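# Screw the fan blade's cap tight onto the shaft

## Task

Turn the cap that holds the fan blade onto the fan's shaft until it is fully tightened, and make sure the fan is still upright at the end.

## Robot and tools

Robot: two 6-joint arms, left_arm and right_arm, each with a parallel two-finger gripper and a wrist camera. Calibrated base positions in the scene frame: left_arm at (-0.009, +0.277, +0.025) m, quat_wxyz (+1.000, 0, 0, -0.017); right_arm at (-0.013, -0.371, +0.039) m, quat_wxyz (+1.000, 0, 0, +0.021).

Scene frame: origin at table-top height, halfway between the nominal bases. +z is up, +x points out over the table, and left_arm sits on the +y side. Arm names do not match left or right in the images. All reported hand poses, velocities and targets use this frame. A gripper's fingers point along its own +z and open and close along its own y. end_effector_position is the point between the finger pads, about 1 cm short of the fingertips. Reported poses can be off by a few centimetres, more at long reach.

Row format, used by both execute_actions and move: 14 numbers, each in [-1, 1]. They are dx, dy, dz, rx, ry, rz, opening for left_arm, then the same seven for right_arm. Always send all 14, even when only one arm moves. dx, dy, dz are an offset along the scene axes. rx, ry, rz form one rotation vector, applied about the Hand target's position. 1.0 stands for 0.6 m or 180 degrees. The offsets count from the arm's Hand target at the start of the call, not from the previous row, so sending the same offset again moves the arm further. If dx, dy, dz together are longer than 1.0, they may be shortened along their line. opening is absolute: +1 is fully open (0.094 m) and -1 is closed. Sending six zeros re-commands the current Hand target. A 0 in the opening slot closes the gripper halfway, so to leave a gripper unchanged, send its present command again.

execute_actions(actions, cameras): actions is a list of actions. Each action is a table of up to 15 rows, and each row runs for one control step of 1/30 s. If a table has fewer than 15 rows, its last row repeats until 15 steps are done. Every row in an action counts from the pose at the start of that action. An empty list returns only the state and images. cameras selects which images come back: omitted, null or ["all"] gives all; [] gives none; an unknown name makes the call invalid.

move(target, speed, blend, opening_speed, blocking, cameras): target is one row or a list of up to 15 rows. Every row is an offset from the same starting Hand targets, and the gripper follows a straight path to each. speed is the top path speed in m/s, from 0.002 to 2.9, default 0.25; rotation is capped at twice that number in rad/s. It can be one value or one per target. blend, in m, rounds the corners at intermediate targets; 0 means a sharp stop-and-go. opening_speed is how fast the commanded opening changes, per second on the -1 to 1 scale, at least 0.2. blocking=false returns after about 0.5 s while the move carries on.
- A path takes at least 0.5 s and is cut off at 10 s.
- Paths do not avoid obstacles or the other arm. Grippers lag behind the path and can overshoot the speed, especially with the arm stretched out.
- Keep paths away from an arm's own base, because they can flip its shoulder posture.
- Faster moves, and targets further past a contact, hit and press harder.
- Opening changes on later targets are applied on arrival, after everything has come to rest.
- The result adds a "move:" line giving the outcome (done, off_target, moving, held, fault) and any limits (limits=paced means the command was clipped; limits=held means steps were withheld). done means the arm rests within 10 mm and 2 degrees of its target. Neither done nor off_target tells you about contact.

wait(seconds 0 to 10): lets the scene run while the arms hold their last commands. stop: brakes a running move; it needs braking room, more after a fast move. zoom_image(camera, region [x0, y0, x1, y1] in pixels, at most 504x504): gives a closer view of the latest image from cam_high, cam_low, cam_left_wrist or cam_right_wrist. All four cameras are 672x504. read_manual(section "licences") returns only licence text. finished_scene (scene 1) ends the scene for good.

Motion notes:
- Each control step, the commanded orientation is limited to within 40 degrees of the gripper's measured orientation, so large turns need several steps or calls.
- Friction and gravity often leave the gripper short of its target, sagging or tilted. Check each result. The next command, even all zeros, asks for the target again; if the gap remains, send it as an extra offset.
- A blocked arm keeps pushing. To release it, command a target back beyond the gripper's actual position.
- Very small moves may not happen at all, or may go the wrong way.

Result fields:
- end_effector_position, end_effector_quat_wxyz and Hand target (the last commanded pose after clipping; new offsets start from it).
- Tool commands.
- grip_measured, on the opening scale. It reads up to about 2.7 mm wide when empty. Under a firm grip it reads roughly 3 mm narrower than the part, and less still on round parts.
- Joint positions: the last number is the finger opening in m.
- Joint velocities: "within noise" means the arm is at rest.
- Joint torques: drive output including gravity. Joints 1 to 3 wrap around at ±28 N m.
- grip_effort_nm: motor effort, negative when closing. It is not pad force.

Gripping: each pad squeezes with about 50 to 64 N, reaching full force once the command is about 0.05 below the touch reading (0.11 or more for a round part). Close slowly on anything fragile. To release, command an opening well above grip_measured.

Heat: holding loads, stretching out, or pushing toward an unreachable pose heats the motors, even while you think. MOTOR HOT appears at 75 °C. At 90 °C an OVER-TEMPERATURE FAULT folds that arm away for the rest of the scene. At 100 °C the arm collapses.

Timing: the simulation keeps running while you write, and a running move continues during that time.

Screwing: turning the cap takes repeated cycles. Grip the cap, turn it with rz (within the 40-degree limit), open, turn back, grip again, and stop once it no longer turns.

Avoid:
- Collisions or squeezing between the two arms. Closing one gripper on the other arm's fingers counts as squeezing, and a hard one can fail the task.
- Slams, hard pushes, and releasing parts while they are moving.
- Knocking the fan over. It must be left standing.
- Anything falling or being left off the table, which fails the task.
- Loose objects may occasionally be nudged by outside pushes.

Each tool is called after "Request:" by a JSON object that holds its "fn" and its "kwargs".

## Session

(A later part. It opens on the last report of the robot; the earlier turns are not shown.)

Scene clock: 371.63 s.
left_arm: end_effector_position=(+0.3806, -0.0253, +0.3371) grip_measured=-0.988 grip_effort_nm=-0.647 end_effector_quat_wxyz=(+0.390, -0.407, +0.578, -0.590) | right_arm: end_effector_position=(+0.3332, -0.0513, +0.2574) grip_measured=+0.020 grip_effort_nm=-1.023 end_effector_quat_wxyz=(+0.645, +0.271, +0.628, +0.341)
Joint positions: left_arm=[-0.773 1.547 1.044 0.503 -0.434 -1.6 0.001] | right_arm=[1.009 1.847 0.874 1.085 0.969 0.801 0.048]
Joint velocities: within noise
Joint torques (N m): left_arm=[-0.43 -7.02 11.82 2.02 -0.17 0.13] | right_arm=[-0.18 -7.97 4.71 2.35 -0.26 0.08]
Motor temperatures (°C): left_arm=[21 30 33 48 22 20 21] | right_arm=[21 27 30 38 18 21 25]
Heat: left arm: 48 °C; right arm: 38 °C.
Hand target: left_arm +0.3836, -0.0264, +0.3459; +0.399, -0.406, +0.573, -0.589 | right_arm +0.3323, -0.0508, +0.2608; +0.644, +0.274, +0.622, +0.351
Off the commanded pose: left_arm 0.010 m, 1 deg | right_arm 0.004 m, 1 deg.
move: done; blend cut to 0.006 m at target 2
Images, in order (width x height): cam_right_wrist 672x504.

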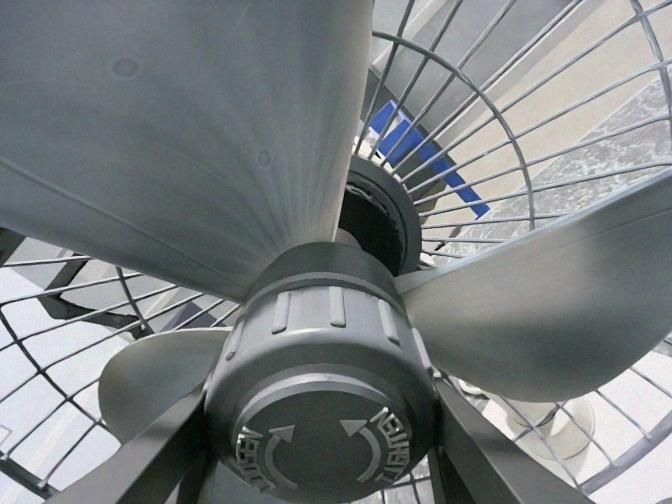

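Request:
{"fn": "move", "kwargs": {"target": [[-0.1058,0.0458,0,0,0,0,-1,0,0,0,0,0,0,-0.15],[-0.1192,0.1442,-0.04,0,0,0,-1,0,0,0,0,0,0,-0.15],[-0.1225,0.1475,-0.2267,0,0,0,-1,0,0,0,0,0,0,-0.15],[-0.1223,0.0225,-0.2967,0,0,0,-1,0,0,0,0,0,0,-0.15],[0.0017,-0.0268,-0.2967,0,0,0,-1,0,0,0,0,0,0,-0.15],[0.0025,-0.0017,-0.28,0,0,0,-1,0,0,0,0,0,0,-0.15],[0.0025,0.055,-0.2217,0,0,0,-1,0,0,0,0,0,0,-0.15]], "speed": [0.25,0.3,0.35,0.25,0.2,0.1,0.12], "blend": [0.015,0.03,0.03,0.005,0,0.005,0], "cameras": ["cam_left_wrist","cam_right_wrist"]}}

Scene clock: 374.93 s.
left_arm: end_effector_position=(+0.3880, +0.0040, +0.2086) grip_measured=-0.988 grip_effort_nm=-0.647 end_effector_quat_wxyz=(+0.395, -0.414, +0.569, -0.591) | right_arm: end_effector_position=(+0.3332, -0.0513, +0.2574) grip_measured=+0.020 grip_effort_nm=-1.028 end_effector_quat_wxyz=(+0.645, +0.271, +0.628, +0.341)
Joint positions: left_arm=[-0.703 1.791 0.698 1.103 -0.384 -1.606 0.001] | right_arm=[1.009 1.847 0.874 1.085 0.968 0.801 0.048]
Joint velocities: within noise
Joint torques (N m): left_arm=[-0.14 -10.45 5.52 2.04 0.06 0.14] | right_arm=[-0.16 -7.79 4.74 2.33 -0.24 0.07]
Motor temperatures (°C): left_arm=[21 30 33 48 22 20 21] | right_arm=[21 27 30 38 18 21 25]
Heat: left arm: 48 °C; right arm: 38 °C.
Hand target: left_arm +0.3851, +0.0066, +0.2129; +0.399, -0.406, +0.573, -0.589 | right_arm +0.3323, -0.0508, +0.2608; +0.644, +0.273, +0.622, +0.352
Off the commanded pose: left_arm 0.006 m, 1 deg | right_arm 0.004 m, 1 deg.
move: done
Images, in order (width x height): cam_left_wrist 672x504, cam_right_wrist 672x504.

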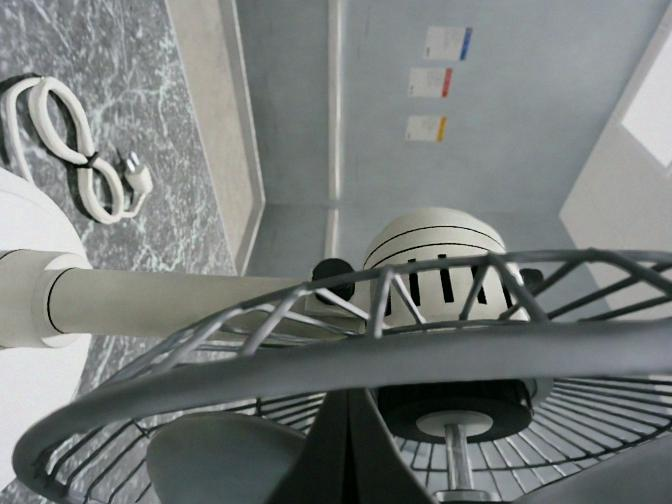

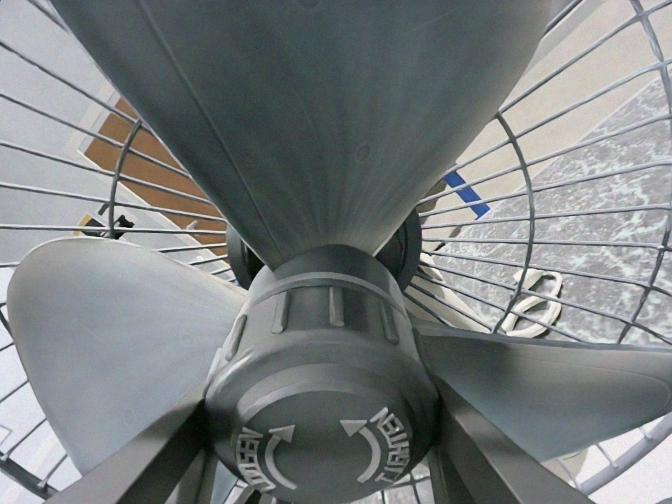

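Request:
{"fn": "move", "kwargs": {"target": [[-0.0008,0.0228,0.0767,0,0,0,-1,0,0,0,0,0,0,-0.15]], "speed": 0.15, "cameras": ["cam_right_wrist"]}}

Request:
{"fn": "move", "kwargs": {"target": [[-0.0008,-0.0183,0.0783,0,0,0,-1,0,0,0,0,0,0,-0.15],[-0.0017,-0.06,0.135,0,0,0,-1,0,0,0,0,0,0,-0.15],[-0.0017,-0.0775,0.145,0,0,0,-1,0,0,0,0,0,0,-0.15]], "speed": [0.15,0.15,0.1], "blend": [0.02,0.01,0], "cameras": ["cam_right_wrist","cam_left_wrist"]}}

Request:
{"fn": "zoom_image", "kwargs": {"camera": "cam_right_wrist", "region": [270, 230, 410, 310]}}

Scene clock: 376.40 s.
left_arm: end_effector_position=(+0.3823, +0.0212, +0.2385) grip_measured=-0.988 grip_effort_nm=-0.647 end_effector_quat_wxyz=(+0.392, -0.416, +0.583, -0.577) | right_arm: end_effector_position=(+0.3332, -0.0513, +0.2574) grip_measured=+0.020 grip_effort_nm=-1.028 end_effector_quat_wxyz=(+0.645, +0.271, +0.628, +0.341)
Joint positions: left_arm=[-0.672 1.611 0.698 0.884 -0.351 -1.605 0.001] | right_arm=[1.009 1.847 0.874 1.085 0.968 0.801 0.048]
Joint velocities: within noise
Joint torques (N m): left_arm=[0.02 -9.51 10.18 2.05 0.04 0.14] | right_arm=[0.02 -7.75 4.67 2.33 -0.26 0.1]
Motor temperatures (°C): left_arm=[21 30 33 48 22 20 21] | right_arm=[21 27 30 38 18 21 25]
Heat: left arm: 48 °C; right arm: 38 °C.
Hand target: left_arm +0.3846, +0.0203, +0.2590; +0.399, -0.406, +0.573, -0.589 | right_arm +0.3323, -0.0508, +0.2608; +0.644, +0.274, +0.622, +0.352
Off the commanded pose: left_arm 0.021 m, 2 deg | right_arm 0.004 m, 1 deg.
move: off_target (left_arm)
Images, in order (width x height): cam_right_wrist 672x504.

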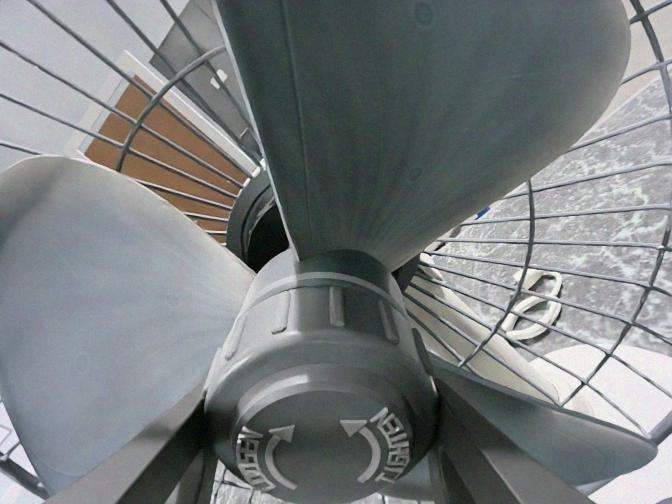

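Scene clock: 377.93 s.
left_arm: end_effector_position=(+0.3807, -0.0246, +0.3372) grip_measured=-0.988 grip_effort_nm=-0.647 end_effector_quat_wxyz=(+0.390, -0.408, +0.577, -0.590) | right_arm: end_effector_position=(+0.3332, -0.0513, +0.2574) grip_measured=+0.020 grip_effort_nm=-1.023 end_effector_quat_wxyz=(+0.645, +0.271, +0.628, +0.341)
Joint positions: left_arm=[-0.772 1.546 1.044 0.503 -0.434 -1.601 0.001] | right_arm=[1.009 1.847 0.874 1.084 0.968 0.801 0.048]
Joint velocities: within noise
Joint torques (N m): left_arm=[-0.47 -6.97 11.73 2 -0.19 0.13] | right_arm=[-0.12 -7.95 4.7 2.38 -0.25 0.01]
Motor temperatures (°C): left_arm=[21 30 34 48 22 20 21] | right_arm=[21 27 30 38 18 21 25]
Heat: left arm: 48 °C; right arm: 38 °C.
Hand target: left_arm +0.3836, -0.0262, +0.3460; +0.399, -0.406, +0.573, -0.589 | right_arm +0.3323, -0.0508, +0.2608; +0.644, +0.273, +0.622, +0.351
Off the commanded pose: left_arm 0.009 m, 1 deg | right_arm 0.004 m, 1 deg.
move: done; blend cut to 0.006 m at target 2
Images, in order (width x height): cam_left_wrist 672x504, cam_right_wrist 672x504.

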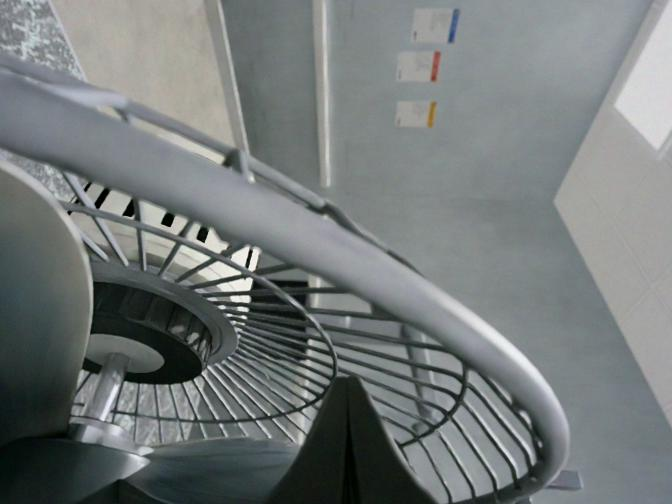

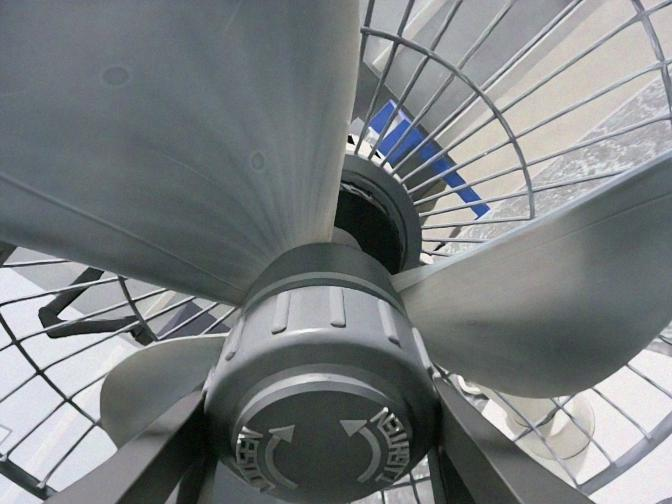

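Scaled by 3.600 from the camera's 672x504 image, which has a finer 960x720 frame.

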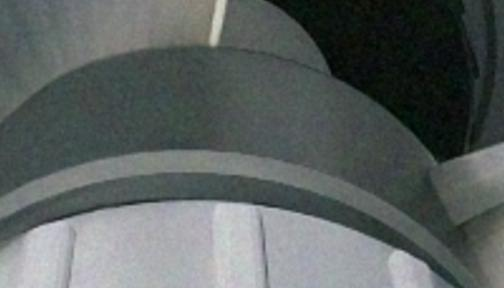

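Request:
{"fn": "move", "kwargs": {"target": [[-0.1058,0.0458,0,0,0,0,-1,0,0,0,0,0,0,-0.15],[-0.1192,0.1442,-0.04,0,0,0,-1,0,0,0,0,0,0,-0.15],[-0.1225,0.1475,-0.2267,0,0,0,-1,0,0,0,0,0,0,-0.15],[-0.1223,0.0225,-0.2967,0,0,0,-1,0,0,0,0,0,0,-0.15]], "speed": [0.25,0.3,0.35,0.3], "blend": [0.015,0.03,0.03,0], "cameras": ["cam_left_wrist"]}}

Request:
{"fn": "zoom_image", "kwargs": {"camera": "cam_left_wrist", "region": [490, 240, 672, 420]}}

Request:
{"fn": "move", "kwargs": {"target": [[0.124,-0.0493,0,0,0,0,-1,0,0,0,0,0,0,-0.15],[0.1248,-0.0241,0.0167,0,0,0,-1,0,0,0,0,0,0,-0.15],[0.1248,0.0325,0.075,0,0,0,-1,0,0,0,0,0,0,-0.15],[0.124,0.055,0.1517,0,0,0,-1,0,0,0,0,0,0,-0.15]], "speed": [0.2,0.1,0.15,0.15], "blend": [0,0.005,0.015,0], "cameras": ["cam_right_wrist"]}}

Request:
{"fn": "move", "kwargs": {"target": [[-0.0008,-0.0183,0.0783,0,0,0,-1,0,0,0,0,0,0,-0.15],[-0.0017,-0.06,0.135,0,0,0,-1,0,0,0,0,0,0,-0.15],[-0.0017,-0.0775,0.145,0,0,0,-1,0,0,0,0,0,0,-0.15]], "speed": [0.15,0.15,0.1], "blend": [0.02,0.01,0], "cameras": ["cam_right_wrist","cam_left_wrist"]}}

Request:
{"fn": "zoom_image", "kwargs": {"camera": "cam_right_wrist", "region": [270, 230, 410, 310]}}

Scene clock: 381.87 s.
left_arm: end_effector_position=(+0.3058, -0.0105, +0.1596) grip_measured=-0.988 grip_effort_nm=-0.657 end_effector_quat_wxyz=(+0.388, -0.409, +0.585, -0.584) | right_arm: end_effector_position=(+0.3332, -0.0513, +0.2574) grip_measured=+0.020 grip_effort_nm=-1.028 end_effector_quat_wxyz=(+0.645, +0.271, +0.628, +0.341)
Joint positions: left_arm=[-0.934 1.844 0.472 1.351 -0.593 -1.607 0.001] | right_arm=[1.009 1.847 0.874 1.084 0.968 0.801 0.048]
Joint velocities: within noise
Joint torques (N m): left_arm=[-0.28 -6.35 7.54 2.24 -0.21 0.25] | right_arm=[-0.2 -7.92 4.78 2.31 -0.28 0.06]
Motor temperatures (°C): left_arm=[21 30 34 48 22 20 21] | right_arm=[21 27 30 38 18 21 25]
Heat: left arm: 48 °C; right arm: 38 °C.
Hand target: left_arm +0.3102, -0.0127, +0.1679; +0.399, -0.406, +0.573, -0.589 | right_arm +0.3323, -0.0508, +0.2608; +0.644, +0.273, +0.622, +0.351
Off the commanded pose: left_arm 0.010 m, 2 deg | right_arm 0.004 m, 1 deg.
move: done
Images, in order (width x height): cam_left_wrist 672x504.

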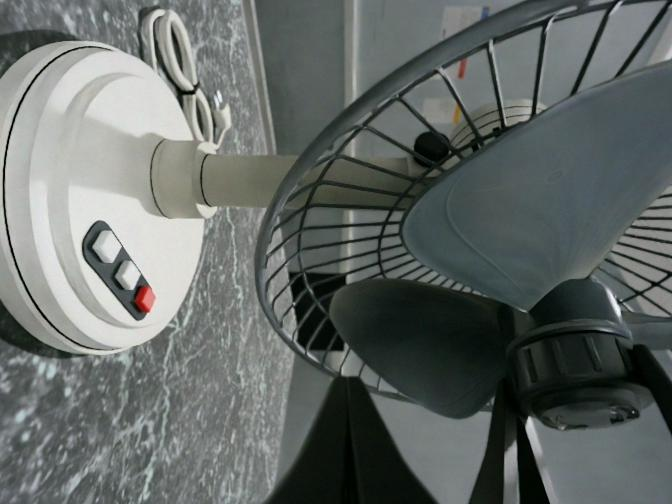

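Scaled by 2.769 from the camera's 672x504 image, which has a finer 960x720 frame.

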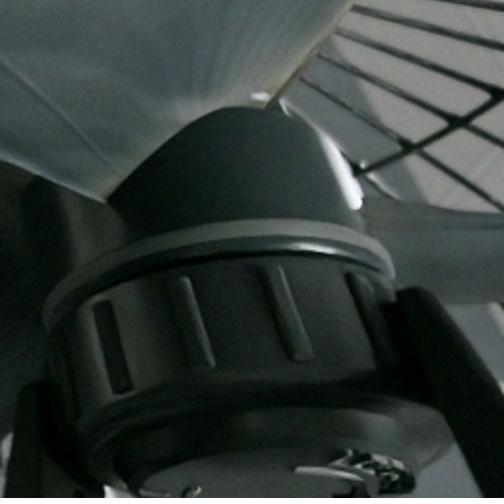

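Scene clock: 384.03 s.
left_arm: end_effector_position=(+0.3822, +0.0208, +0.2397) grip_measured=-0.988 grip_effort_nm=-0.652 end_effector_quat_wxyz=(+0.392, -0.416, +0.582, -0.578) | right_arm: end_effector_position=(+0.3332, -0.0513, +0.2574) grip_measured=+0.020 grip_effort_nm=-1.023 end_effector_quat_wxyz=(+0.645, +0.271, +0.628, +0.341)
Joint positions: left_arm=[-0.673 1.609 0.7 0.884 -0.351 -1.604 0.001] | right_arm=[1.009 1.847 0.874 1.084 0.968 0.801 0.048]
Joint velocities: within noise
Joint torques (N m): left_arm=[0.09 -9.35 10.18 2.03 0.01 0.13] | right_arm=[-0.01 -7.94 4.68 2.36 -0.3 0.05]
Motor temperatures (°C): left_arm=[21 30 34 48 22 20 21] | right_arm=[21 27 30 38 18 21 25]
Heat: left arm: 48 °C; right arm: 38 °C.
Hand target: left_arm +0.3846, +0.0203, +0.2589; +0.400, -0.406, +0.573, -0.589 | right_arm +0.3323, -0.0508, +0.2608; +0.644, +0.274, +0.622, +0.351
Off the commanded pose: left_arm 0.019 m, 2 deg | right_arm 0.004 m, 1 deg.
move: off_target (left_arm)
Images, in order (width x height): cam_right_wrist 672x504.

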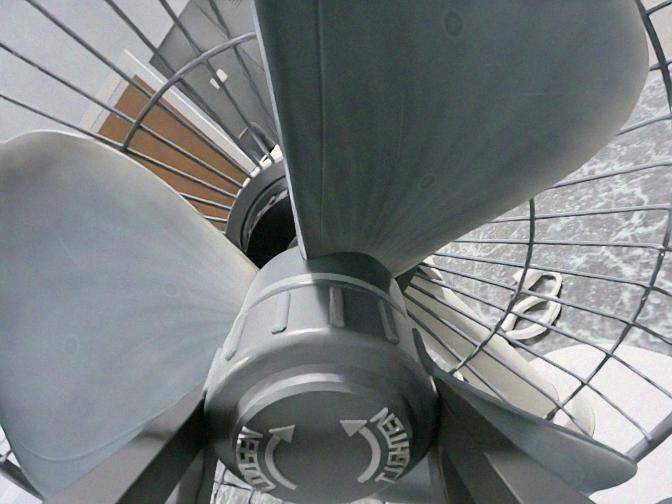

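Scene clock: 385.57 s.
left_arm: end_effector_position=(+0.3807, -0.0246, +0.3371) grip_measured=-0.988 grip_effort_nm=-0.652 end_effector_quat_wxyz=(+0.390, -0.408, +0.577, -0.590) | right_arm: end_effector_position=(+0.3332, -0.0513, +0.2573) grip_measured=+0.020 grip_effort_nm=-1.028 end_effector_quat_wxyz=(+0.645, +0.271, +0.629, +0.341)
Joint positions: left_arm=[-0.772 1.546 1.043 0.503 -0.434 -1.601 0.001] | right_arm=[1.009 1.847 0.874 1.084 0.968 0.801 0.048]
Joint velocities: within noise
Joint torques (N m): left_arm=[-0.61 -6.91 11.77 2.01 -0.19 0.16] | right_arm=[-0.09 -8.01 4.78 2.35 -0.25 0.06]
Motor temperatures (°C): left_arm=[21 30 34 48 22 20 21] | right_arm=[21 27 30 38 18 21 25]
Heat: left arm: 48 °C; right arm: 38 °C.
Hand target: left_arm +0.3836, -0.0261, +0.3459; +0.400, -0.406, +0.573, -0.589 | right_arm +0.3323, -0.0508, +0.2608; +0.644, +0.274, +0.622, +0.351
Off the commanded pose: left_arm 0.009 m, 1 deg | right_arm 0.004 m, 1 deg.
move: done; blend cut to 0.006 m at target 2
Images, in order (width x height): cam_left_wrist 672x504, cam_right_wrist 672x504.

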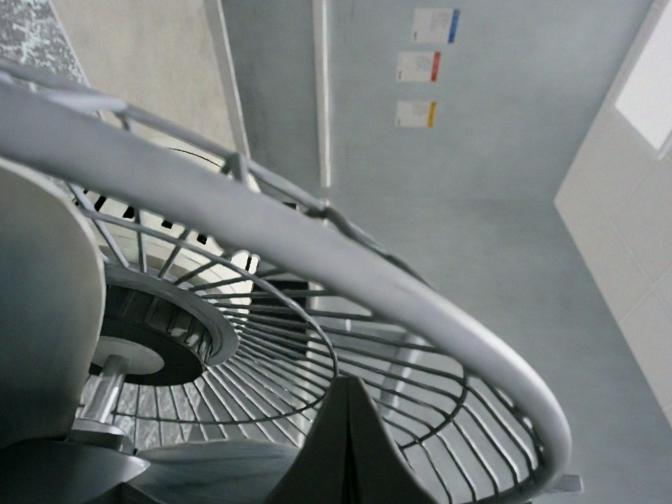

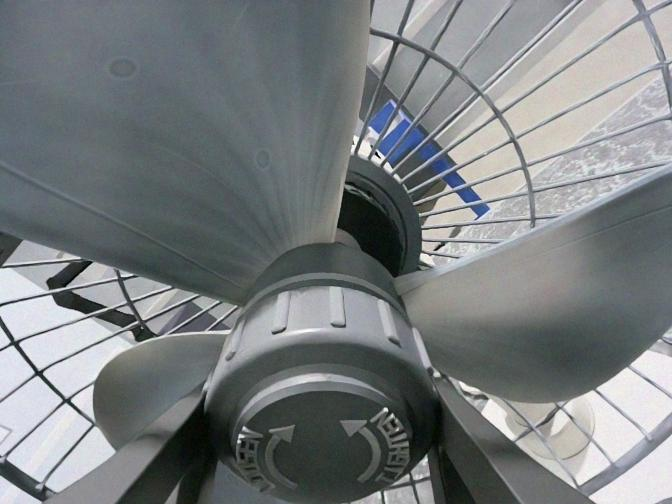

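Scaled by 3.600 from the camera's 672x504 image, which has a finer 960x720 frame.

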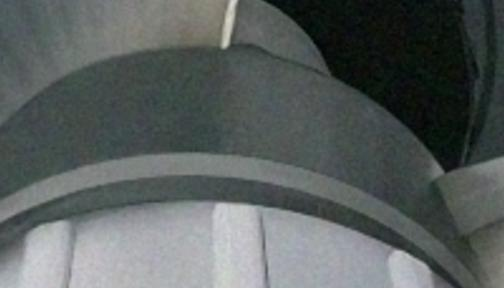

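Request:
{"fn": "move", "kwargs": {"target": [[-0.1058,0.0458,0,0,0,0,-1,0,0,0,0,0,0,-0.15],[-0.1192,0.1442,-0.04,0,0,0,-1,0,0,0,0,0,0,-0.15],[-0.1225,0.1475,-0.2267,0,0,0,-1,0,0,0,0,0,0,-0.15],[-0.1223,0.0225,-0.2967,0,0,0,-1,0,0,0,0,0,0,-0.15],[0.0017,-0.0268,-0.2967,0,0,0,-1,0,0,0,0,0,0,-0.15],[0.0025,-0.0017,-0.28,0,0,0,-1,0,0,0,0,0,0,-0.15],[0.0025,0.055,-0.2217,0,0,0,-1,0,0,0,0,0,0,-0.15]], "speed": [0.25,0.3,0.35,0.28,0.2,0.1,0.12], "blend": [0.015,0.03,0.03,0.005,0,0.005,0], "cameras": ["cam_right_wrist"]}}

Request:
{"fn": "move", "kwargs": {"target": [[-0.0008,0.0228,0.0767,0,0,0,-1,0,0,0,0,0,0,-0.15],[-0.0017,0.0045,0.155,0,0,0,-1,0,0,0,0,0,0,-0.15],[-0.0025,-0.0372,0.2117,0,0,0,-1,0,0,0,0,0,0,-0.15],[-0.0025,-0.0548,0.2217,0,0,0,-1,0,0,0,0,0,0,-0.15]], "speed": [0.15,0.15,0.15,0.12], "blend": [0.02,0.02,0.01,0], "cameras": ["cam_right_wrist"]}}

Request:
{"fn": "zoom_image", "kwargs": {"camera": "cam_right_wrist", "region": [270, 230, 410, 310]}}

Scene clock: 389.50 s.
left_arm: end_effector_position=(+0.3881, +0.0043, +0.2089) grip_measured=-0.988 grip_effort_nm=-0.647 end_effector_quat_wxyz=(+0.395, -0.414, +0.569, -0.591) | right_arm: end_effector_position=(+0.3332, -0.0513, +0.2573) grip_measured=+0.020 grip_effort_nm=-1.023 end_effector_quat_wxyz=(+0.645, +0.271, +0.629, +0.341)
Joint positions: left_arm=[-0.702 1.79 0.698 1.103 -0.383 -1.606 0.001] | right_arm=[1.009 1.847 0.874 1.084 0.968 0.801 0.048]
Joint velocities: within noise
Joint torques (N m): left_arm=[-0.17 -10.56 5.29 2.04 0.01 0.16] | right_arm=[-0.09 -7.97 4.78 2.34 -0.26 0.04]
Motor temperatures (°C): left_arm=[21 30 34 48 22 20 21] | right_arm=[21 27 30 38 18 21 25]
Heat: left arm: 48 °C; right arm: 38 °C.
Hand target: left_arm +0.3851, +0.0069, +0.2130; +0.400, -0.406, +0.573, -0.589 | right_arm +0.3323, -0.0508, +0.2608; +0.644, +0.274, +0.622, +0.351
Off the commanded pose: left_arm 0.006 m, 1 deg | right_arm 0.004 m, 1 deg.
move: done
Images, in order (width x height): cam_right_wrist 672x504.

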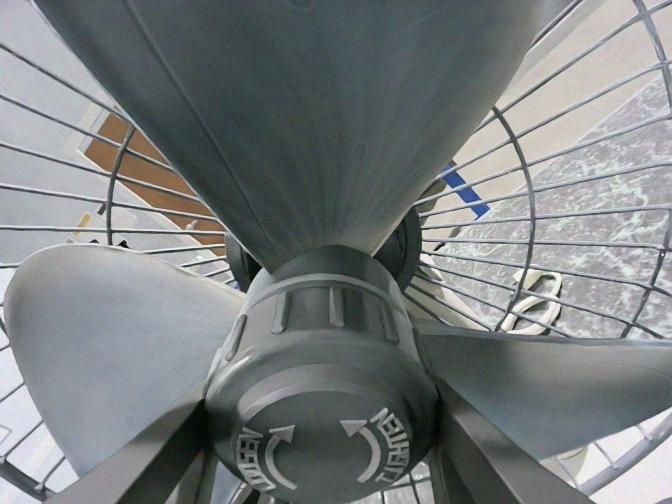

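Scene clock: 391.33 s.
left_arm: end_effector_position=(+0.3805, -0.0248, +0.3374) grip_measured=-0.988 grip_effort_nm=-0.652 end_effector_quat_wxyz=(+0.390, -0.407, +0.577, -0.591) | right_arm: end_effector_position=(+0.3332, -0.0512, +0.2572) grip_measured=+0.020 grip_effort_nm=-1.028 end_effector_quat_wxyz=(+0.645, +0.271, +0.629, +0.341)
Joint positions: left_arm=[-0.773 1.545 1.044 0.503 -0.433 -1.601 0.001] | right_arm=[1.009 1.847 0.874 1.084 0.968 0.801 0.048]
Joint velocities: within noise
Joint torques (N m): left_arm=[-0.42 -7.02 11.78 2.02 -0.21 0.11] | right_arm=[-0.02 -7.84 4.78 2.38 -0.22 0.03]
Motor temperatures (°C): left_arm=[21 30 34 48 22 20 21] | right_arm=[21 27 30 38 18 21 25]
Heat: left arm: 48 °C; right arm: 38 °C.
Hand target: left_arm +0.3836, -0.0260, +0.3460; +0.399, -0.406, +0.573, -0.589 | right_arm +0.3323, -0.0508, +0.2608; +0.644, +0.274, +0.622, +0.351
Off the commanded pose: left_arm 0.009 m, 1 deg | right_arm 0.004 m, 1 deg.
move: done; blend cut to 0.0061 m at target 3
Images, in order (width x height): cam_right_wrist 672x504.

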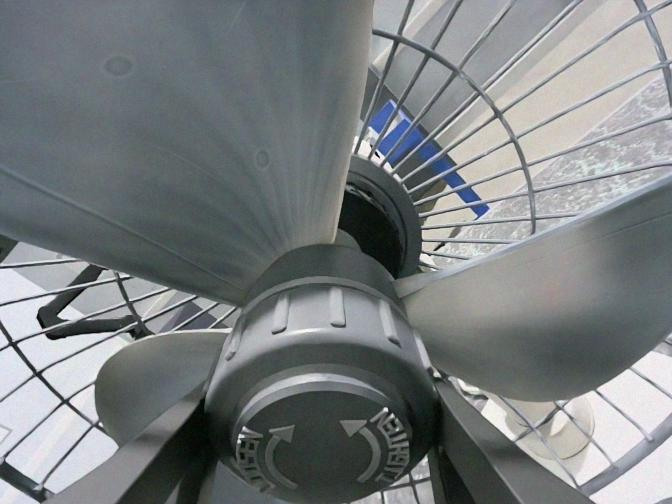

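Scaled by 3.600 from the camera's 672x504 image, which has a finer 960x720 frame.

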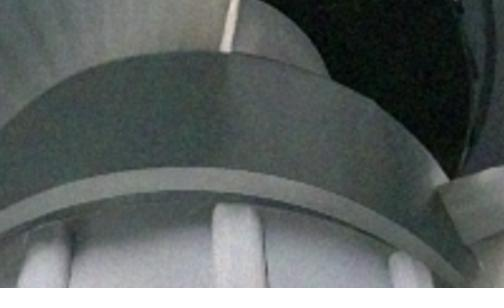

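Request:
{"fn": "move", "kwargs": {"target": [[-0.1058,0.0458,0,0,0,0,-1,0,0,0,0,0,0,-0.15],[-0.1192,0.1442,-0.04,0,0,0,-1,0,0,0,0,0,0,-0.15],[-0.1225,0.1475,-0.2267,0,0,0,-1,0,0,0,0,0,0,-0.15],[-0.1223,0.0225,-0.2967,0,0,0,-1,0,0,0,0,0,0,-0.15],[0.0017,-0.0268,-0.2967,0,0,0,-1,0,0,0,0,0,0,-0.15],[0.0025,-0.0017,-0.28,0,0,0,-1,0,0,0,0,0,0,-0.15],[0.0025,0.055,-0.2217,0,0,0,-1,0,0,0,0,0,0,-0.15]], "speed": [0.25,0.3,0.35,0.28,0.2,0.1,0.12], "blend": [0.015,0.03,0.03,0.005,0,0.005,0], "cameras": ["cam_right_wrist"]}}

Request:
{"fn": "move", "kwargs": {"target": [[-0.0008,0.0228,0.0767,0,0,0,-1,0,0,0,0,0,0,-0.15],[-0.0017,0.0045,0.155,0,0,0,-1,0,0,0,0,0,0,-0.15],[-0.0025,-0.0372,0.2117,0,0,0,-1,0,0,0,0,0,0,-0.15],[-0.0025,-0.0548,0.2217,0,0,0,-1,0,0,0,0,0,0,-0.15]], "speed": [0.15,0.15,0.15,0.12], "blend": [0.02,0.02,0.01,0], "cameras": ["cam_right_wrist"]}}

Request:
{"fn": "zoom_image", "kwargs": {"camera": "cam_right_wrist", "region": [270, 230, 410, 310]}}

Scene clock: 394.63 s.
left_arm: end_effector_position=(+0.3881, +0.0044, +0.2087) grip_measured=-0.988 grip_effort_nm=-0.652 end_effector_quat_wxyz=(+0.395, -0.414, +0.569, -0.591) | right_arm: end_effector_position=(+0.3332, -0.0512, +0.2572) grip_measured=+0.020 grip_effort_nm=-1.023 end_effector_quat_wxyz=(+0.645, +0.271, +0.629, +0.341)
Joint positions: left_arm=[-0.702 1.79 0.698 1.103 -0.383 -1.606 0.001] | right_arm=[1.009 1.847 0.874 1.084 0.968 0.801 0.048]
Joint velocities: within noise
Joint torques (N m): left_arm=[0.06 -10.5 5.42 2.02 0.03 0.14] | right_arm=[-0.32 -7.94 4.63 2.39 -0.27 0.05]
Motor temperatures (°C): left_arm=[21 31 34 48 22 20 21] | right_arm=[21 27 30 38 18 21 25]
Heat: left arm: 48 °C; right arm: 38 °C.
Hand target: left_arm +0.3852, +0.0071, +0.2131; +0.400, -0.406, +0.573, -0.589 | right_arm +0.3323, -0.0508, +0.2608; +0.644, +0.274, +0.622, +0.351
Off the commanded pose: left_arm 0.006 m, 1 deg | right_arm 0.004 m, 1 deg.
move: done
Images, in order (width x height): cam_right_wrist 672x504.

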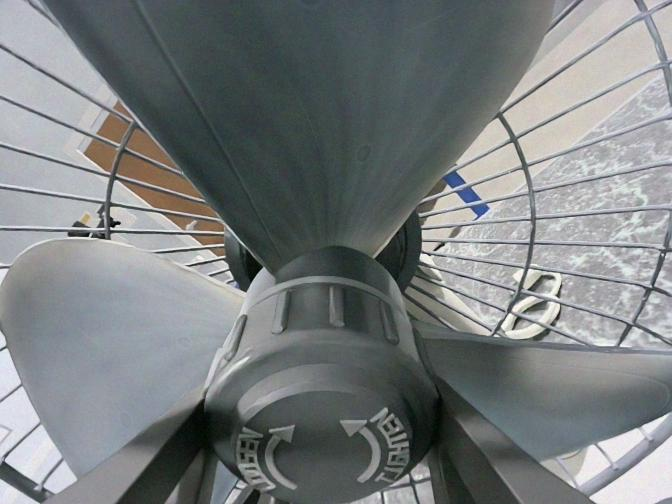

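Scene clock: 396.47 s.
left_arm: end_effector_position=(+0.3807, -0.0245, +0.3376) grip_measured=-0.988 grip_effort_nm=-0.647 end_effector_quat_wxyz=(+0.390, -0.407, +0.577, -0.591) | right_arm: end_effector_position=(+0.3332, -0.0512, +0.2572) grip_measured=+0.020 grip_effort_nm=-1.028 end_effector_quat_wxyz=(+0.644, +0.271, +0.629, +0.341)
Joint positions: left_arm=[-0.772 1.545 1.044 0.503 -0.433 -1.601 0.001] | right_arm=[1.009 1.847 0.874 1.083 0.968 0.801 0.048]
Joint velocities: within noise
Joint torques (N m): left_arm=[-0.49 -6.86 11.73 1.97 -0.2 0.15] | right_arm=[-0.14 -7.92 4.7 2.39 -0.23 0.02]
Motor temperatures (°C): left_arm=[21 31 34 48 22 20 21] | right_arm=[21 27 30 38 18 21 25]
Heat: left arm: 48 °C; right arm: 38 °C.
Hand target: left_arm +0.3837, -0.0259, +0.3461; +0.400, -0.406, +0.573, -0.589 | right_arm +0.3323, -0.0508, +0.2608; +0.644, +0.274, +0.622, +0.351
Off the commanded pose: left_arm 0.009 m, 1 deg | right_arm 0.004 m, 2 deg.
move: done; blend cut to 0.0061 m at target 3
Images, in order (width x height): cam_right_wrist 672x504.

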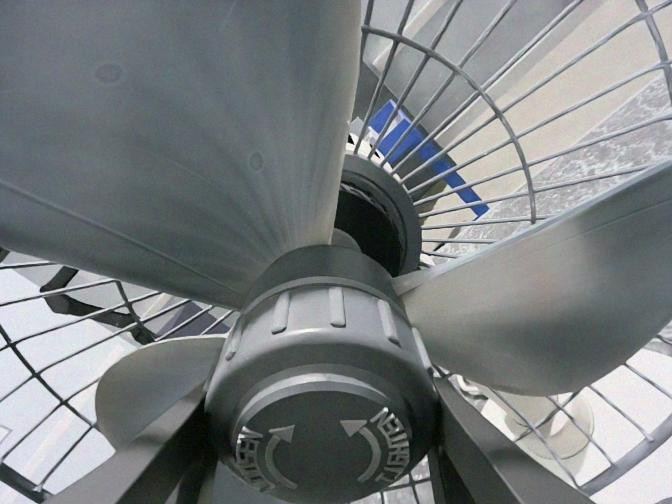

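Scaled by 3.600 from the camera's 672x504 image, which has a finer 960x720 frame.

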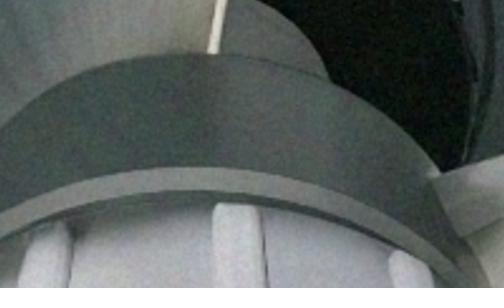

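Request:
{"fn": "move", "kwargs": {"target": [[-0.1058,0.0458,0,0,0,0,-1,0,0,0,0,0,0,-0.15],[-0.1192,0.1442,-0.04,0,0,0,-1,0,0,0,0,0,0,-0.15],[-0.1225,0.1475,-0.2267,0,0,0,-1,0,0,0,0,0,0,-0.15],[-0.1223,0.0225,-0.2967,0,0,0,-1,0,0,0,0,0,0,-0.15],[0.0017,-0.0268,-0.2967,0,0,0,-1,0,0,0,0,0,0,-0.15],[0.0025,-0.0017,-0.28,0,0,0,-1,0,0,0,0,0,0,-0.15],[0.0025,0.055,-0.2217,0,0,0,-1,0,0,0,0,0,0,-0.15]], "speed": [0.25,0.3,0.35,0.28,0.2,0.1,0.12], "blend": [0.015,0.03,0.03,0.005,0,0.005,0], "cameras": ["cam_right_wrist"]}}

Request:
{"fn": "move", "kwargs": {"target": [[-0.0008,0.0228,0.0767,0,0,0,-1,0,0,0,0,0,0,-0.15],[-0.0017,0.0045,0.155,0,0,0,-1,0,0,0,0,0,0,-0.15],[-0.0025,-0.0372,0.2117,0,0,0,-1,0,0,0,0,0,0,-0.15],[-0.0025,-0.0548,0.2217,0,0,0,-1,0,0,0,0,0,0,-0.15]], "speed": [0.15,0.15,0.15,0.12], "blend": [0.02,0.02,0.01,0], "cameras": ["cam_right_wrist"]}}

Request:
{"fn": "zoom_image", "kwargs": {"camera": "cam_right_wrist", "region": [270, 230, 410, 310]}}

Scene clock: 399.80 s.
left_arm: end_effector_position=(+0.3881, +0.0044, +0.2086) grip_measured=-0.988 grip_effort_nm=-0.652 end_effector_quat_wxyz=(+0.395, -0.414, +0.569, -0.591) | right_arm: end_effector_position=(+0.3332, -0.0512, +0.2572) grip_measured=+0.020 grip_effort_nm=-1.028 end_effector_quat_wxyz=(+0.645, +0.271, +0.629, +0.340)
Joint positions: left_arm=[-0.702 1.79 0.697 1.103 -0.383 -1.606 0.001] | right_arm=[1.009 1.847 0.874 1.083 0.968 0.801 0.048]
Joint velocities: within noise
Joint torques (N m): left_arm=[-0.1 -10.61 5.34 2.02 0.06 0.15] | right_arm=[-0.24 -7.98 4.83 2.36 -0.24 0.06]
Motor temperatures (°C): left_arm=[21 31 34 48 22 20 21] | right_arm=[21 27 30 38 18 21 25]
Heat: left arm: 48 °C; right arm: 38 °C.
Hand target: left_arm +0.3851, +0.0071, +0.2130; +0.400, -0.406, +0.573, -0.589 | right_arm +0.3323, -0.0508, +0.2608; +0.644, +0.273, +0.622, +0.352
Off the commanded pose: left_arm 0.006 m, 1 deg | right_arm 0.004 m, 2 deg.
move: done
Images, in order (width x height): cam_right_wrist 672x504.

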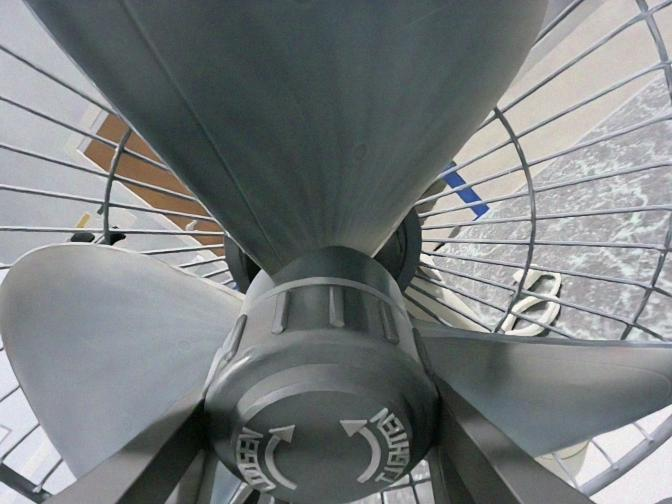

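Scene clock: 401.63 s.
left_arm: end_effector_position=(+0.3808, -0.0244, +0.3374) grip_measured=-0.988 grip_effort_nm=-0.652 end_effector_quat_wxyz=(+0.390, -0.407, +0.577, -0.590) | right_arm: end_effector_position=(+0.3332, -0.0512, +0.2571) grip_measured=+0.020 grip_effort_nm=-1.028 end_effector_quat_wxyz=(+0.645, +0.271, +0.629, +0.340)
Joint positions: left_arm=[-0.771 1.545 1.043 0.503 -0.433 -1.601 0.001] | right_arm=[1.009 1.847 0.874 1.083 0.968 0.801 0.048]
Joint velocities: within noise
Joint torques (N m): left_arm=[-0.57 -6.97 11.9 1.98 -0.22 0.13] | right_arm=[-0.24 -7.98 4.72 2.36 -0.27 0.03]
Motor temperatures (°C): left_arm=[21 31 34 48 22 20 21] | right_arm=[21 27 30 38 18 21 25]
Heat: left arm: 48 °C; right arm: 38 °C.
Hand target: left_arm +0.3836, -0.0259, +0.3460; +0.399, -0.406, +0.573, -0.589 | right_arm +0.3323, -0.0508, +0.2608; +0.644, +0.274, +0.622, +0.351
Off the commanded pose: left_arm 0.009 m, 1 deg | right_arm 0.004 m, 2 deg.
move: done; blend cut to 0.0061 m at target 3
Images, in order (width x height): cam_right_wrist 672x504.

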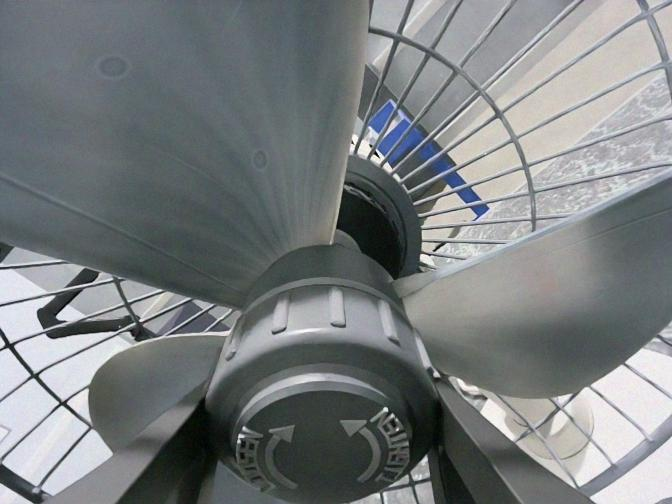

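Scaled by 3.600 from the camera's 672x504 image, which has a finer 960x720 frame.

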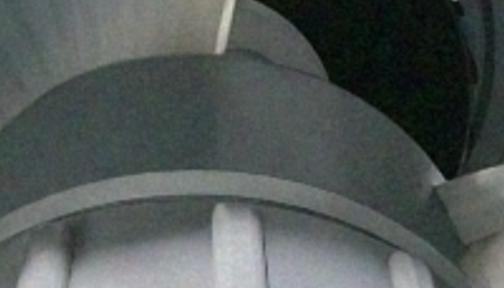

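Request:
{"fn": "move", "kwargs": {"target": [[-0.1058,0.0458,0,0,0,0,-1,0,0,0,0,0,0,-0.15],[-0.1192,0.1442,-0.04,0,0,0,-1,0,0,0,0,0,0,-0.15],[-0.1225,0.1475,-0.2267,0,0,0,-1,0,0,0,0,0,0,-0.15],[-0.1223,0.0225,-0.2967,0,0,0,-1,0,0,0,0,0,0,-0.15],[0.0017,-0.0268,-0.2967,0,0,0,-1,0,0,0,0,0,0,-0.15],[0.0025,-0.0017,-0.28,0,0,0,-1,0,0,0,0,0,0,-0.15],[0.0025,0.055,-0.2217,0,0,0,-1,0,0,0,0,0,0,-0.15]], "speed": [0.25,0.32,0.38,0.3,0.22,0.1,0.13], "blend": [0.015,0.03,0.03,0.005,0,0.005,0], "cameras": ["cam_right_wrist"]}}

Request:
{"fn": "move", "kwargs": {"target": [[-0.0008,0.0228,0.0767,0,0,0,-1,0,0,0,0,0,0,-0.15],[-0.0017,0.0045,0.155,0,0,0,-1,0,0,0,0,0,0,-0.15],[-0.0025,-0.0372,0.2117,0,0,0,-1,0,0,0,0,0,0,-0.15],[-0.0025,-0.0548,0.2217,0,0,0,-1,0,0,0,0,0,0,-0.15]], "speed": [0.15,0.15,0.15,0.12], "blend": [0.02,0.02,0.01,0], "cameras": ["cam_right_wrist"]}}

Request:
{"fn": "zoom_image", "kwargs": {"camera": "cam_right_wrist", "region": [270, 230, 410, 310]}}

Scene clock: 406.00 s.
left_arm: end_effector_position=(+0.3882, +0.0048, +0.2088) grip_measured=-0.988 grip_effort_nm=-0.647 end_effector_quat_wxyz=(+0.395, -0.414, +0.569, -0.591) | right_arm: end_effector_position=(+0.3332, -0.0512, +0.2571) grip_measured=+0.020 grip_effort_nm=-1.028 end_effector_quat_wxyz=(+0.645, +0.271, +0.629, +0.340)
Joint positions: left_arm=[-0.701 1.789 0.697 1.103 -0.383 -1.606 0.001] | right_arm=[1.009 1.847 0.874 1.083 0.968 0.801 0.048]
Joint velocities: within noise
Joint torques (N m): left_arm=[-0.09 -10.54 5.3 2.03 0.02 0.15] | right_arm=[-0.2 -8.03 4.75 2.39 -0.24 0.05]
Motor temperatures (°C): left_arm=[21 31 34 48 22 20 21] | right_arm=[21 28 30 38 18 21 25]
Heat: left arm: 48 °C; right arm: 38 °C.
Hand target: left_arm +0.3851, +0.0073, +0.2129; +0.400, -0.406, +0.573, -0.589 | right_arm +0.3323, -0.0508, +0.2608; +0.644, +0.274, +0.622, +0.351
Off the commanded pose: left_arm 0.006 m, 1 deg | right_arm 0.004 m, 2 deg.
move: done
Images, in order (width x height): cam_right_wrist 672x504.

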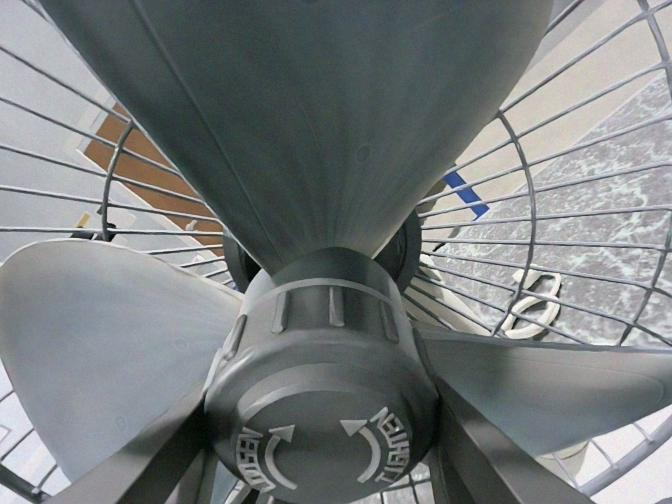

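Scene clock: 407.60 s.
left_arm: end_effector_position=(+0.3776, -0.0017, +0.2617) grip_measured=-0.988 grip_effort_nm=-0.647 end_effector_quat_wxyz=(+0.392, -0.435, +0.643, -0.493) | right_arm: end_effector_position=(+0.3374, -0.0635, +0.2623) grip_measured=+0.020 grip_effort_nm=-1.028 end_effector_quat_wxyz=(+0.643, +0.313, +0.603, +0.354)
Joint positions: left_arm=[-0.756 1.542 0.945 0.363 -0.473 -1.602 0.001] | right_arm=[0.996 1.847 0.874 1.119 1.009 0.858 0.048]
Joint velocities: within noise
Joint torques (N m): left_arm=[-1.84 -11.11 16.62 3.4 0.03 0.12] | right_arm=[1.2 -7.87 4.55 1.91 -0.69 -0.63]
Motor temperatures (°C): left_arm=[21 31 35 49 22 20 21] | right_arm=[21 28 30 38 18 21 25]
Heat: left arm: 49 °C; right arm: 38 °C.
Hand target: left_arm +0.3836, -0.0256, +0.3461; +0.400, -0.406, +0.573, -0.589 | right_arm +0.3322, -0.0508, +0.2608; +0.644, +0.273, +0.622, +0.352
Off the commanded pose: left_arm 0.088 m, 14 deg | right_arm 0.014 m, 5 deg.
move: off_target (left_arm, right_arm); blend cut to 0.0061 m at target 3
Images, in order (width x height): cam_right_wrist 672x504.

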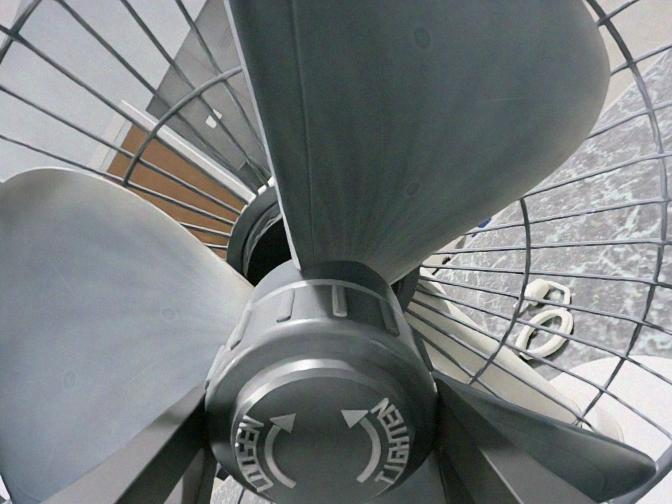

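Scaled by 3.600 from the camera's 672x504 image, which has a finer 960x720 frame.

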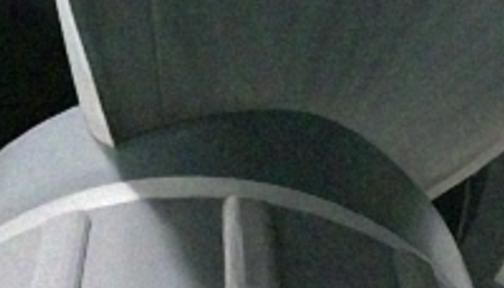

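Request:
{"fn": "move", "kwargs": {"target": [-0.0085,0.045,-0.14,0,0,0,-1,0,0,0,0,0,0,-0.15], "speed": 0.2, "cameras": ["cam_right_wrist","cam_left_wrist","cam_high"]}}

Scene clock: 408.97 s.
left_arm: end_effector_position=(+0.3775, +0.0013, +0.2537) grip_measured=-0.988 grip_effort_nm=-0.657 end_effector_quat_wxyz=(+0.394, -0.416, +0.585, -0.574) | right_arm: end_effector_position=(+0.3350, -0.0583, +0.2608) grip_measured=+0.020 grip_effort_nm=-1.023 end_effector_quat_wxyz=(+0.648, +0.290, +0.616, +0.342)
Joint positions: left_arm=[-0.733 1.604 0.772 0.799 -0.415 -1.602 0.001] | right_arm=[1.004 1.847 0.874 1.108 0.996 0.812 0.048]
Joint velocities: within noise
Joint torques (N m): left_arm=[0.27 -7.04 7.25 2.69 0.09 0.1] | right_arm=[0.39 -7.94 4.63 2.04 -0.56 -0.09]
Motor temperatures (°C): left_arm=[21 31 35 50 22 20 21] | right_arm=[21 28 30 38 18 21 25]
Heat: left arm: 50 °C; right arm: 38 °C.
Hand target: left_arm +0.3785, +0.0014, +0.2619; +0.399, -0.406, +0.573, -0.589 | right_arm +0.3322, -0.0507, +0.2608; +0.644, +0.273, +0.622, +0.352
Off the commanded pose: left_arm 0.008 m, 3 deg | right_arm 0.008 m, 2 deg.
move: off_target (left_arm)
Images, in order (width x height): cam_high 672x504, cam_left_wrist 672x504, cam_right_wrist 672x504.

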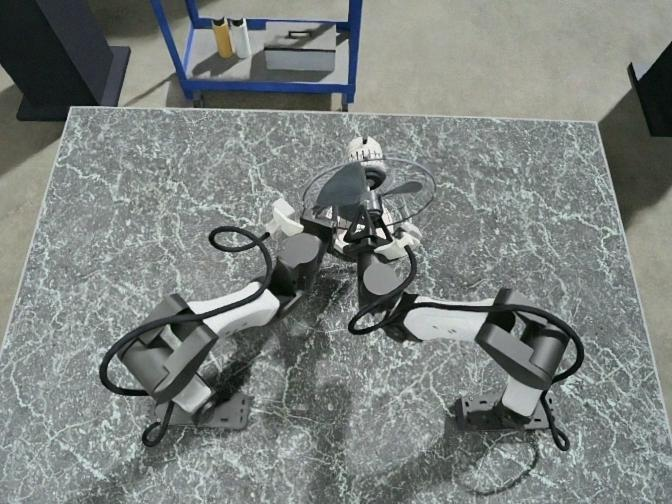

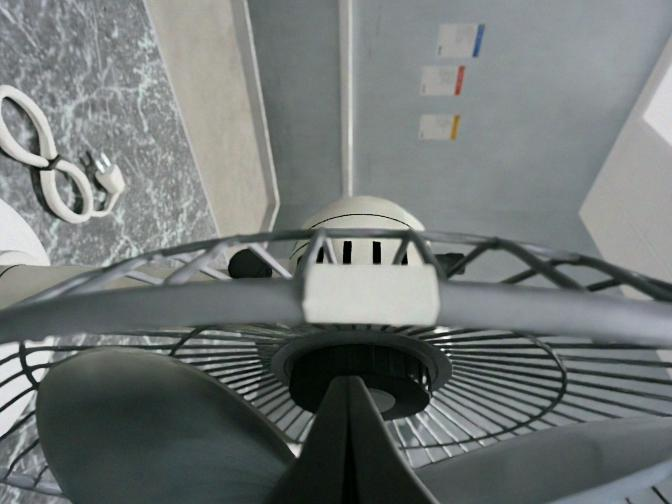

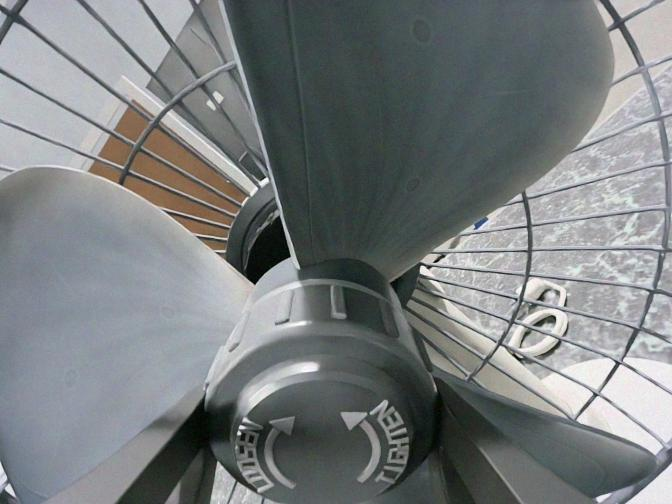

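Request:
{"fn": "zoom_image", "kwargs": {"camera": "cam_right_wrist", "region": [270, 230, 410, 310]}}

Request:
{"fn": "zoom_image", "kwargs": {"camera": "cam_right_wrist", "region": [190, 240, 460, 504]}}

Scaled by 3.600 from the camera's 672x504 image, which has a finer 960x720 frame.

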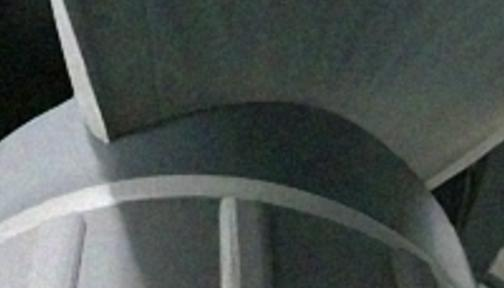

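Scaled by 1.867 from the camera's 672x504 image, which has a finer 960x720 frame.

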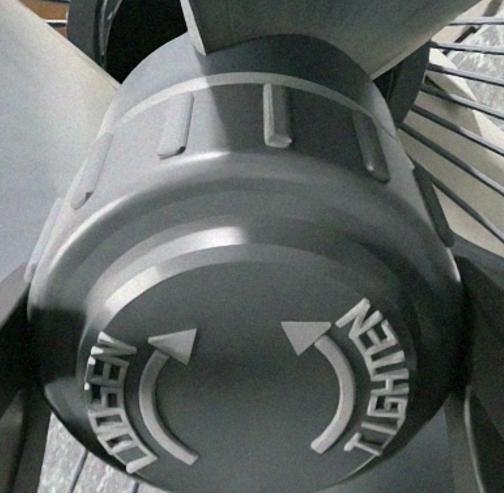

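Request:
{"fn": "move", "kwargs": {"target": [[0,0,0,0,0,0,-1,0.0077,-0.0137,0.0057,0.0117,-0.0043,-0.0135,-0.15],[0,0,0,0,0,0,-1,0.0077,-0.0137,0.0057,-0.099,-0.0094,-0.0216,-0.15]], "speed": [0.15,0.15], "cameras": ["cam_right_wrist","cam_left_wrist"]}}

Request:
{"fn": "zoom_image", "kwargs": {"camera": "cam_right_wrist", "region": [190, 240, 460, 504]}}

Scene clock: 412.80 s.
left_arm: end_effector_position=(+0.3759, +0.0019, +0.2310) grip_measured=-0.988 grip_effort_nm=-0.647 end_effector_quat_wxyz=(+0.386, -0.419, +0.611, -0.550) | right_arm: end_effector_position=(+0.3354, -0.0589, +0.2620) grip_measured=+0.020 grip_effort_nm=-1.023 end_effector_quat_wxyz=(+0.690, +0.204, +0.648, +0.250)
Joint positions: left_arm=[-0.731 1.616 0.755 0.756 -0.405 -1.602 0.001] | right_arm=[1.002 1.847 0.874 1.115 0.996 0.533 0.048]
Joint velocities: within noise
Joint torques (N m): left_arm=[-0.01 -8.7 8.44 3.16 -0.09 0.1] | right_arm=[-0.51 -7.71 5.22 2.07 -0.25 -0.69]
Motor temperatures (°C): left_arm=[21 31 35 52 22 20 21] | right_arm=[21 28 30 38 18 21 25]
Heat: left arm: 52 °C; right arm: 38 °C.
Hand target: left_arm +0.3785, +0.0013, +0.2620; +0.399, -0.406, +0.573, -0.589 | right_arm +0.3369, -0.0590, +0.2642; +0.699, +0.186, +0.650, +0.233
Off the commanded pose: left_arm 0.031 m, 7 deg | right_arm 0.003 m, 3 deg.
move: off_target (left_arm, right_arm)
Images, in order (width x height): cam_left_wrist 672x504, cam_right_wrist 672x504.

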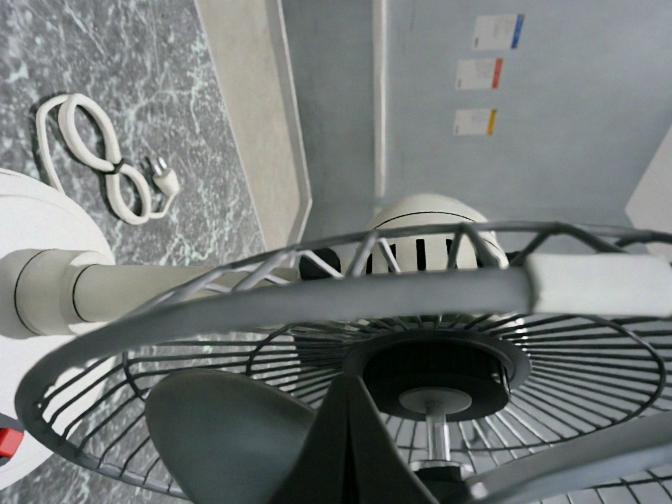

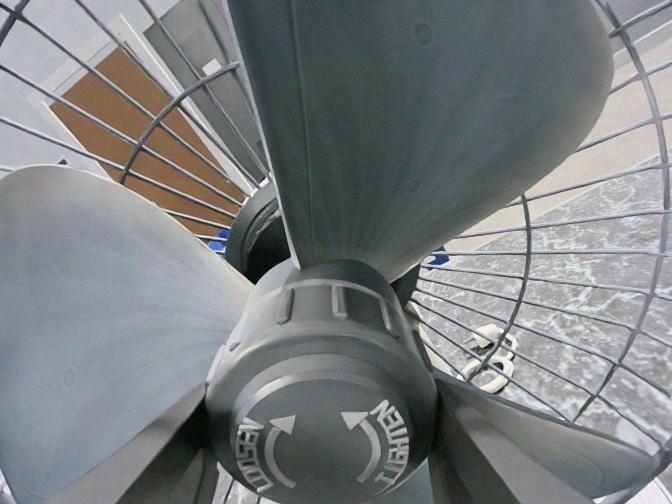

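Scaled by 1.867 from the camera's 672x504 image, which has a finer 960x720 frame.

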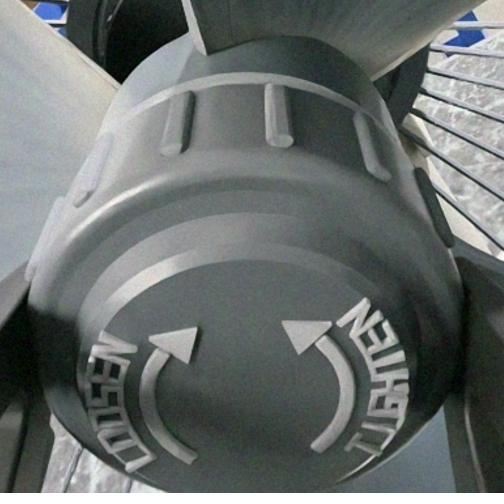

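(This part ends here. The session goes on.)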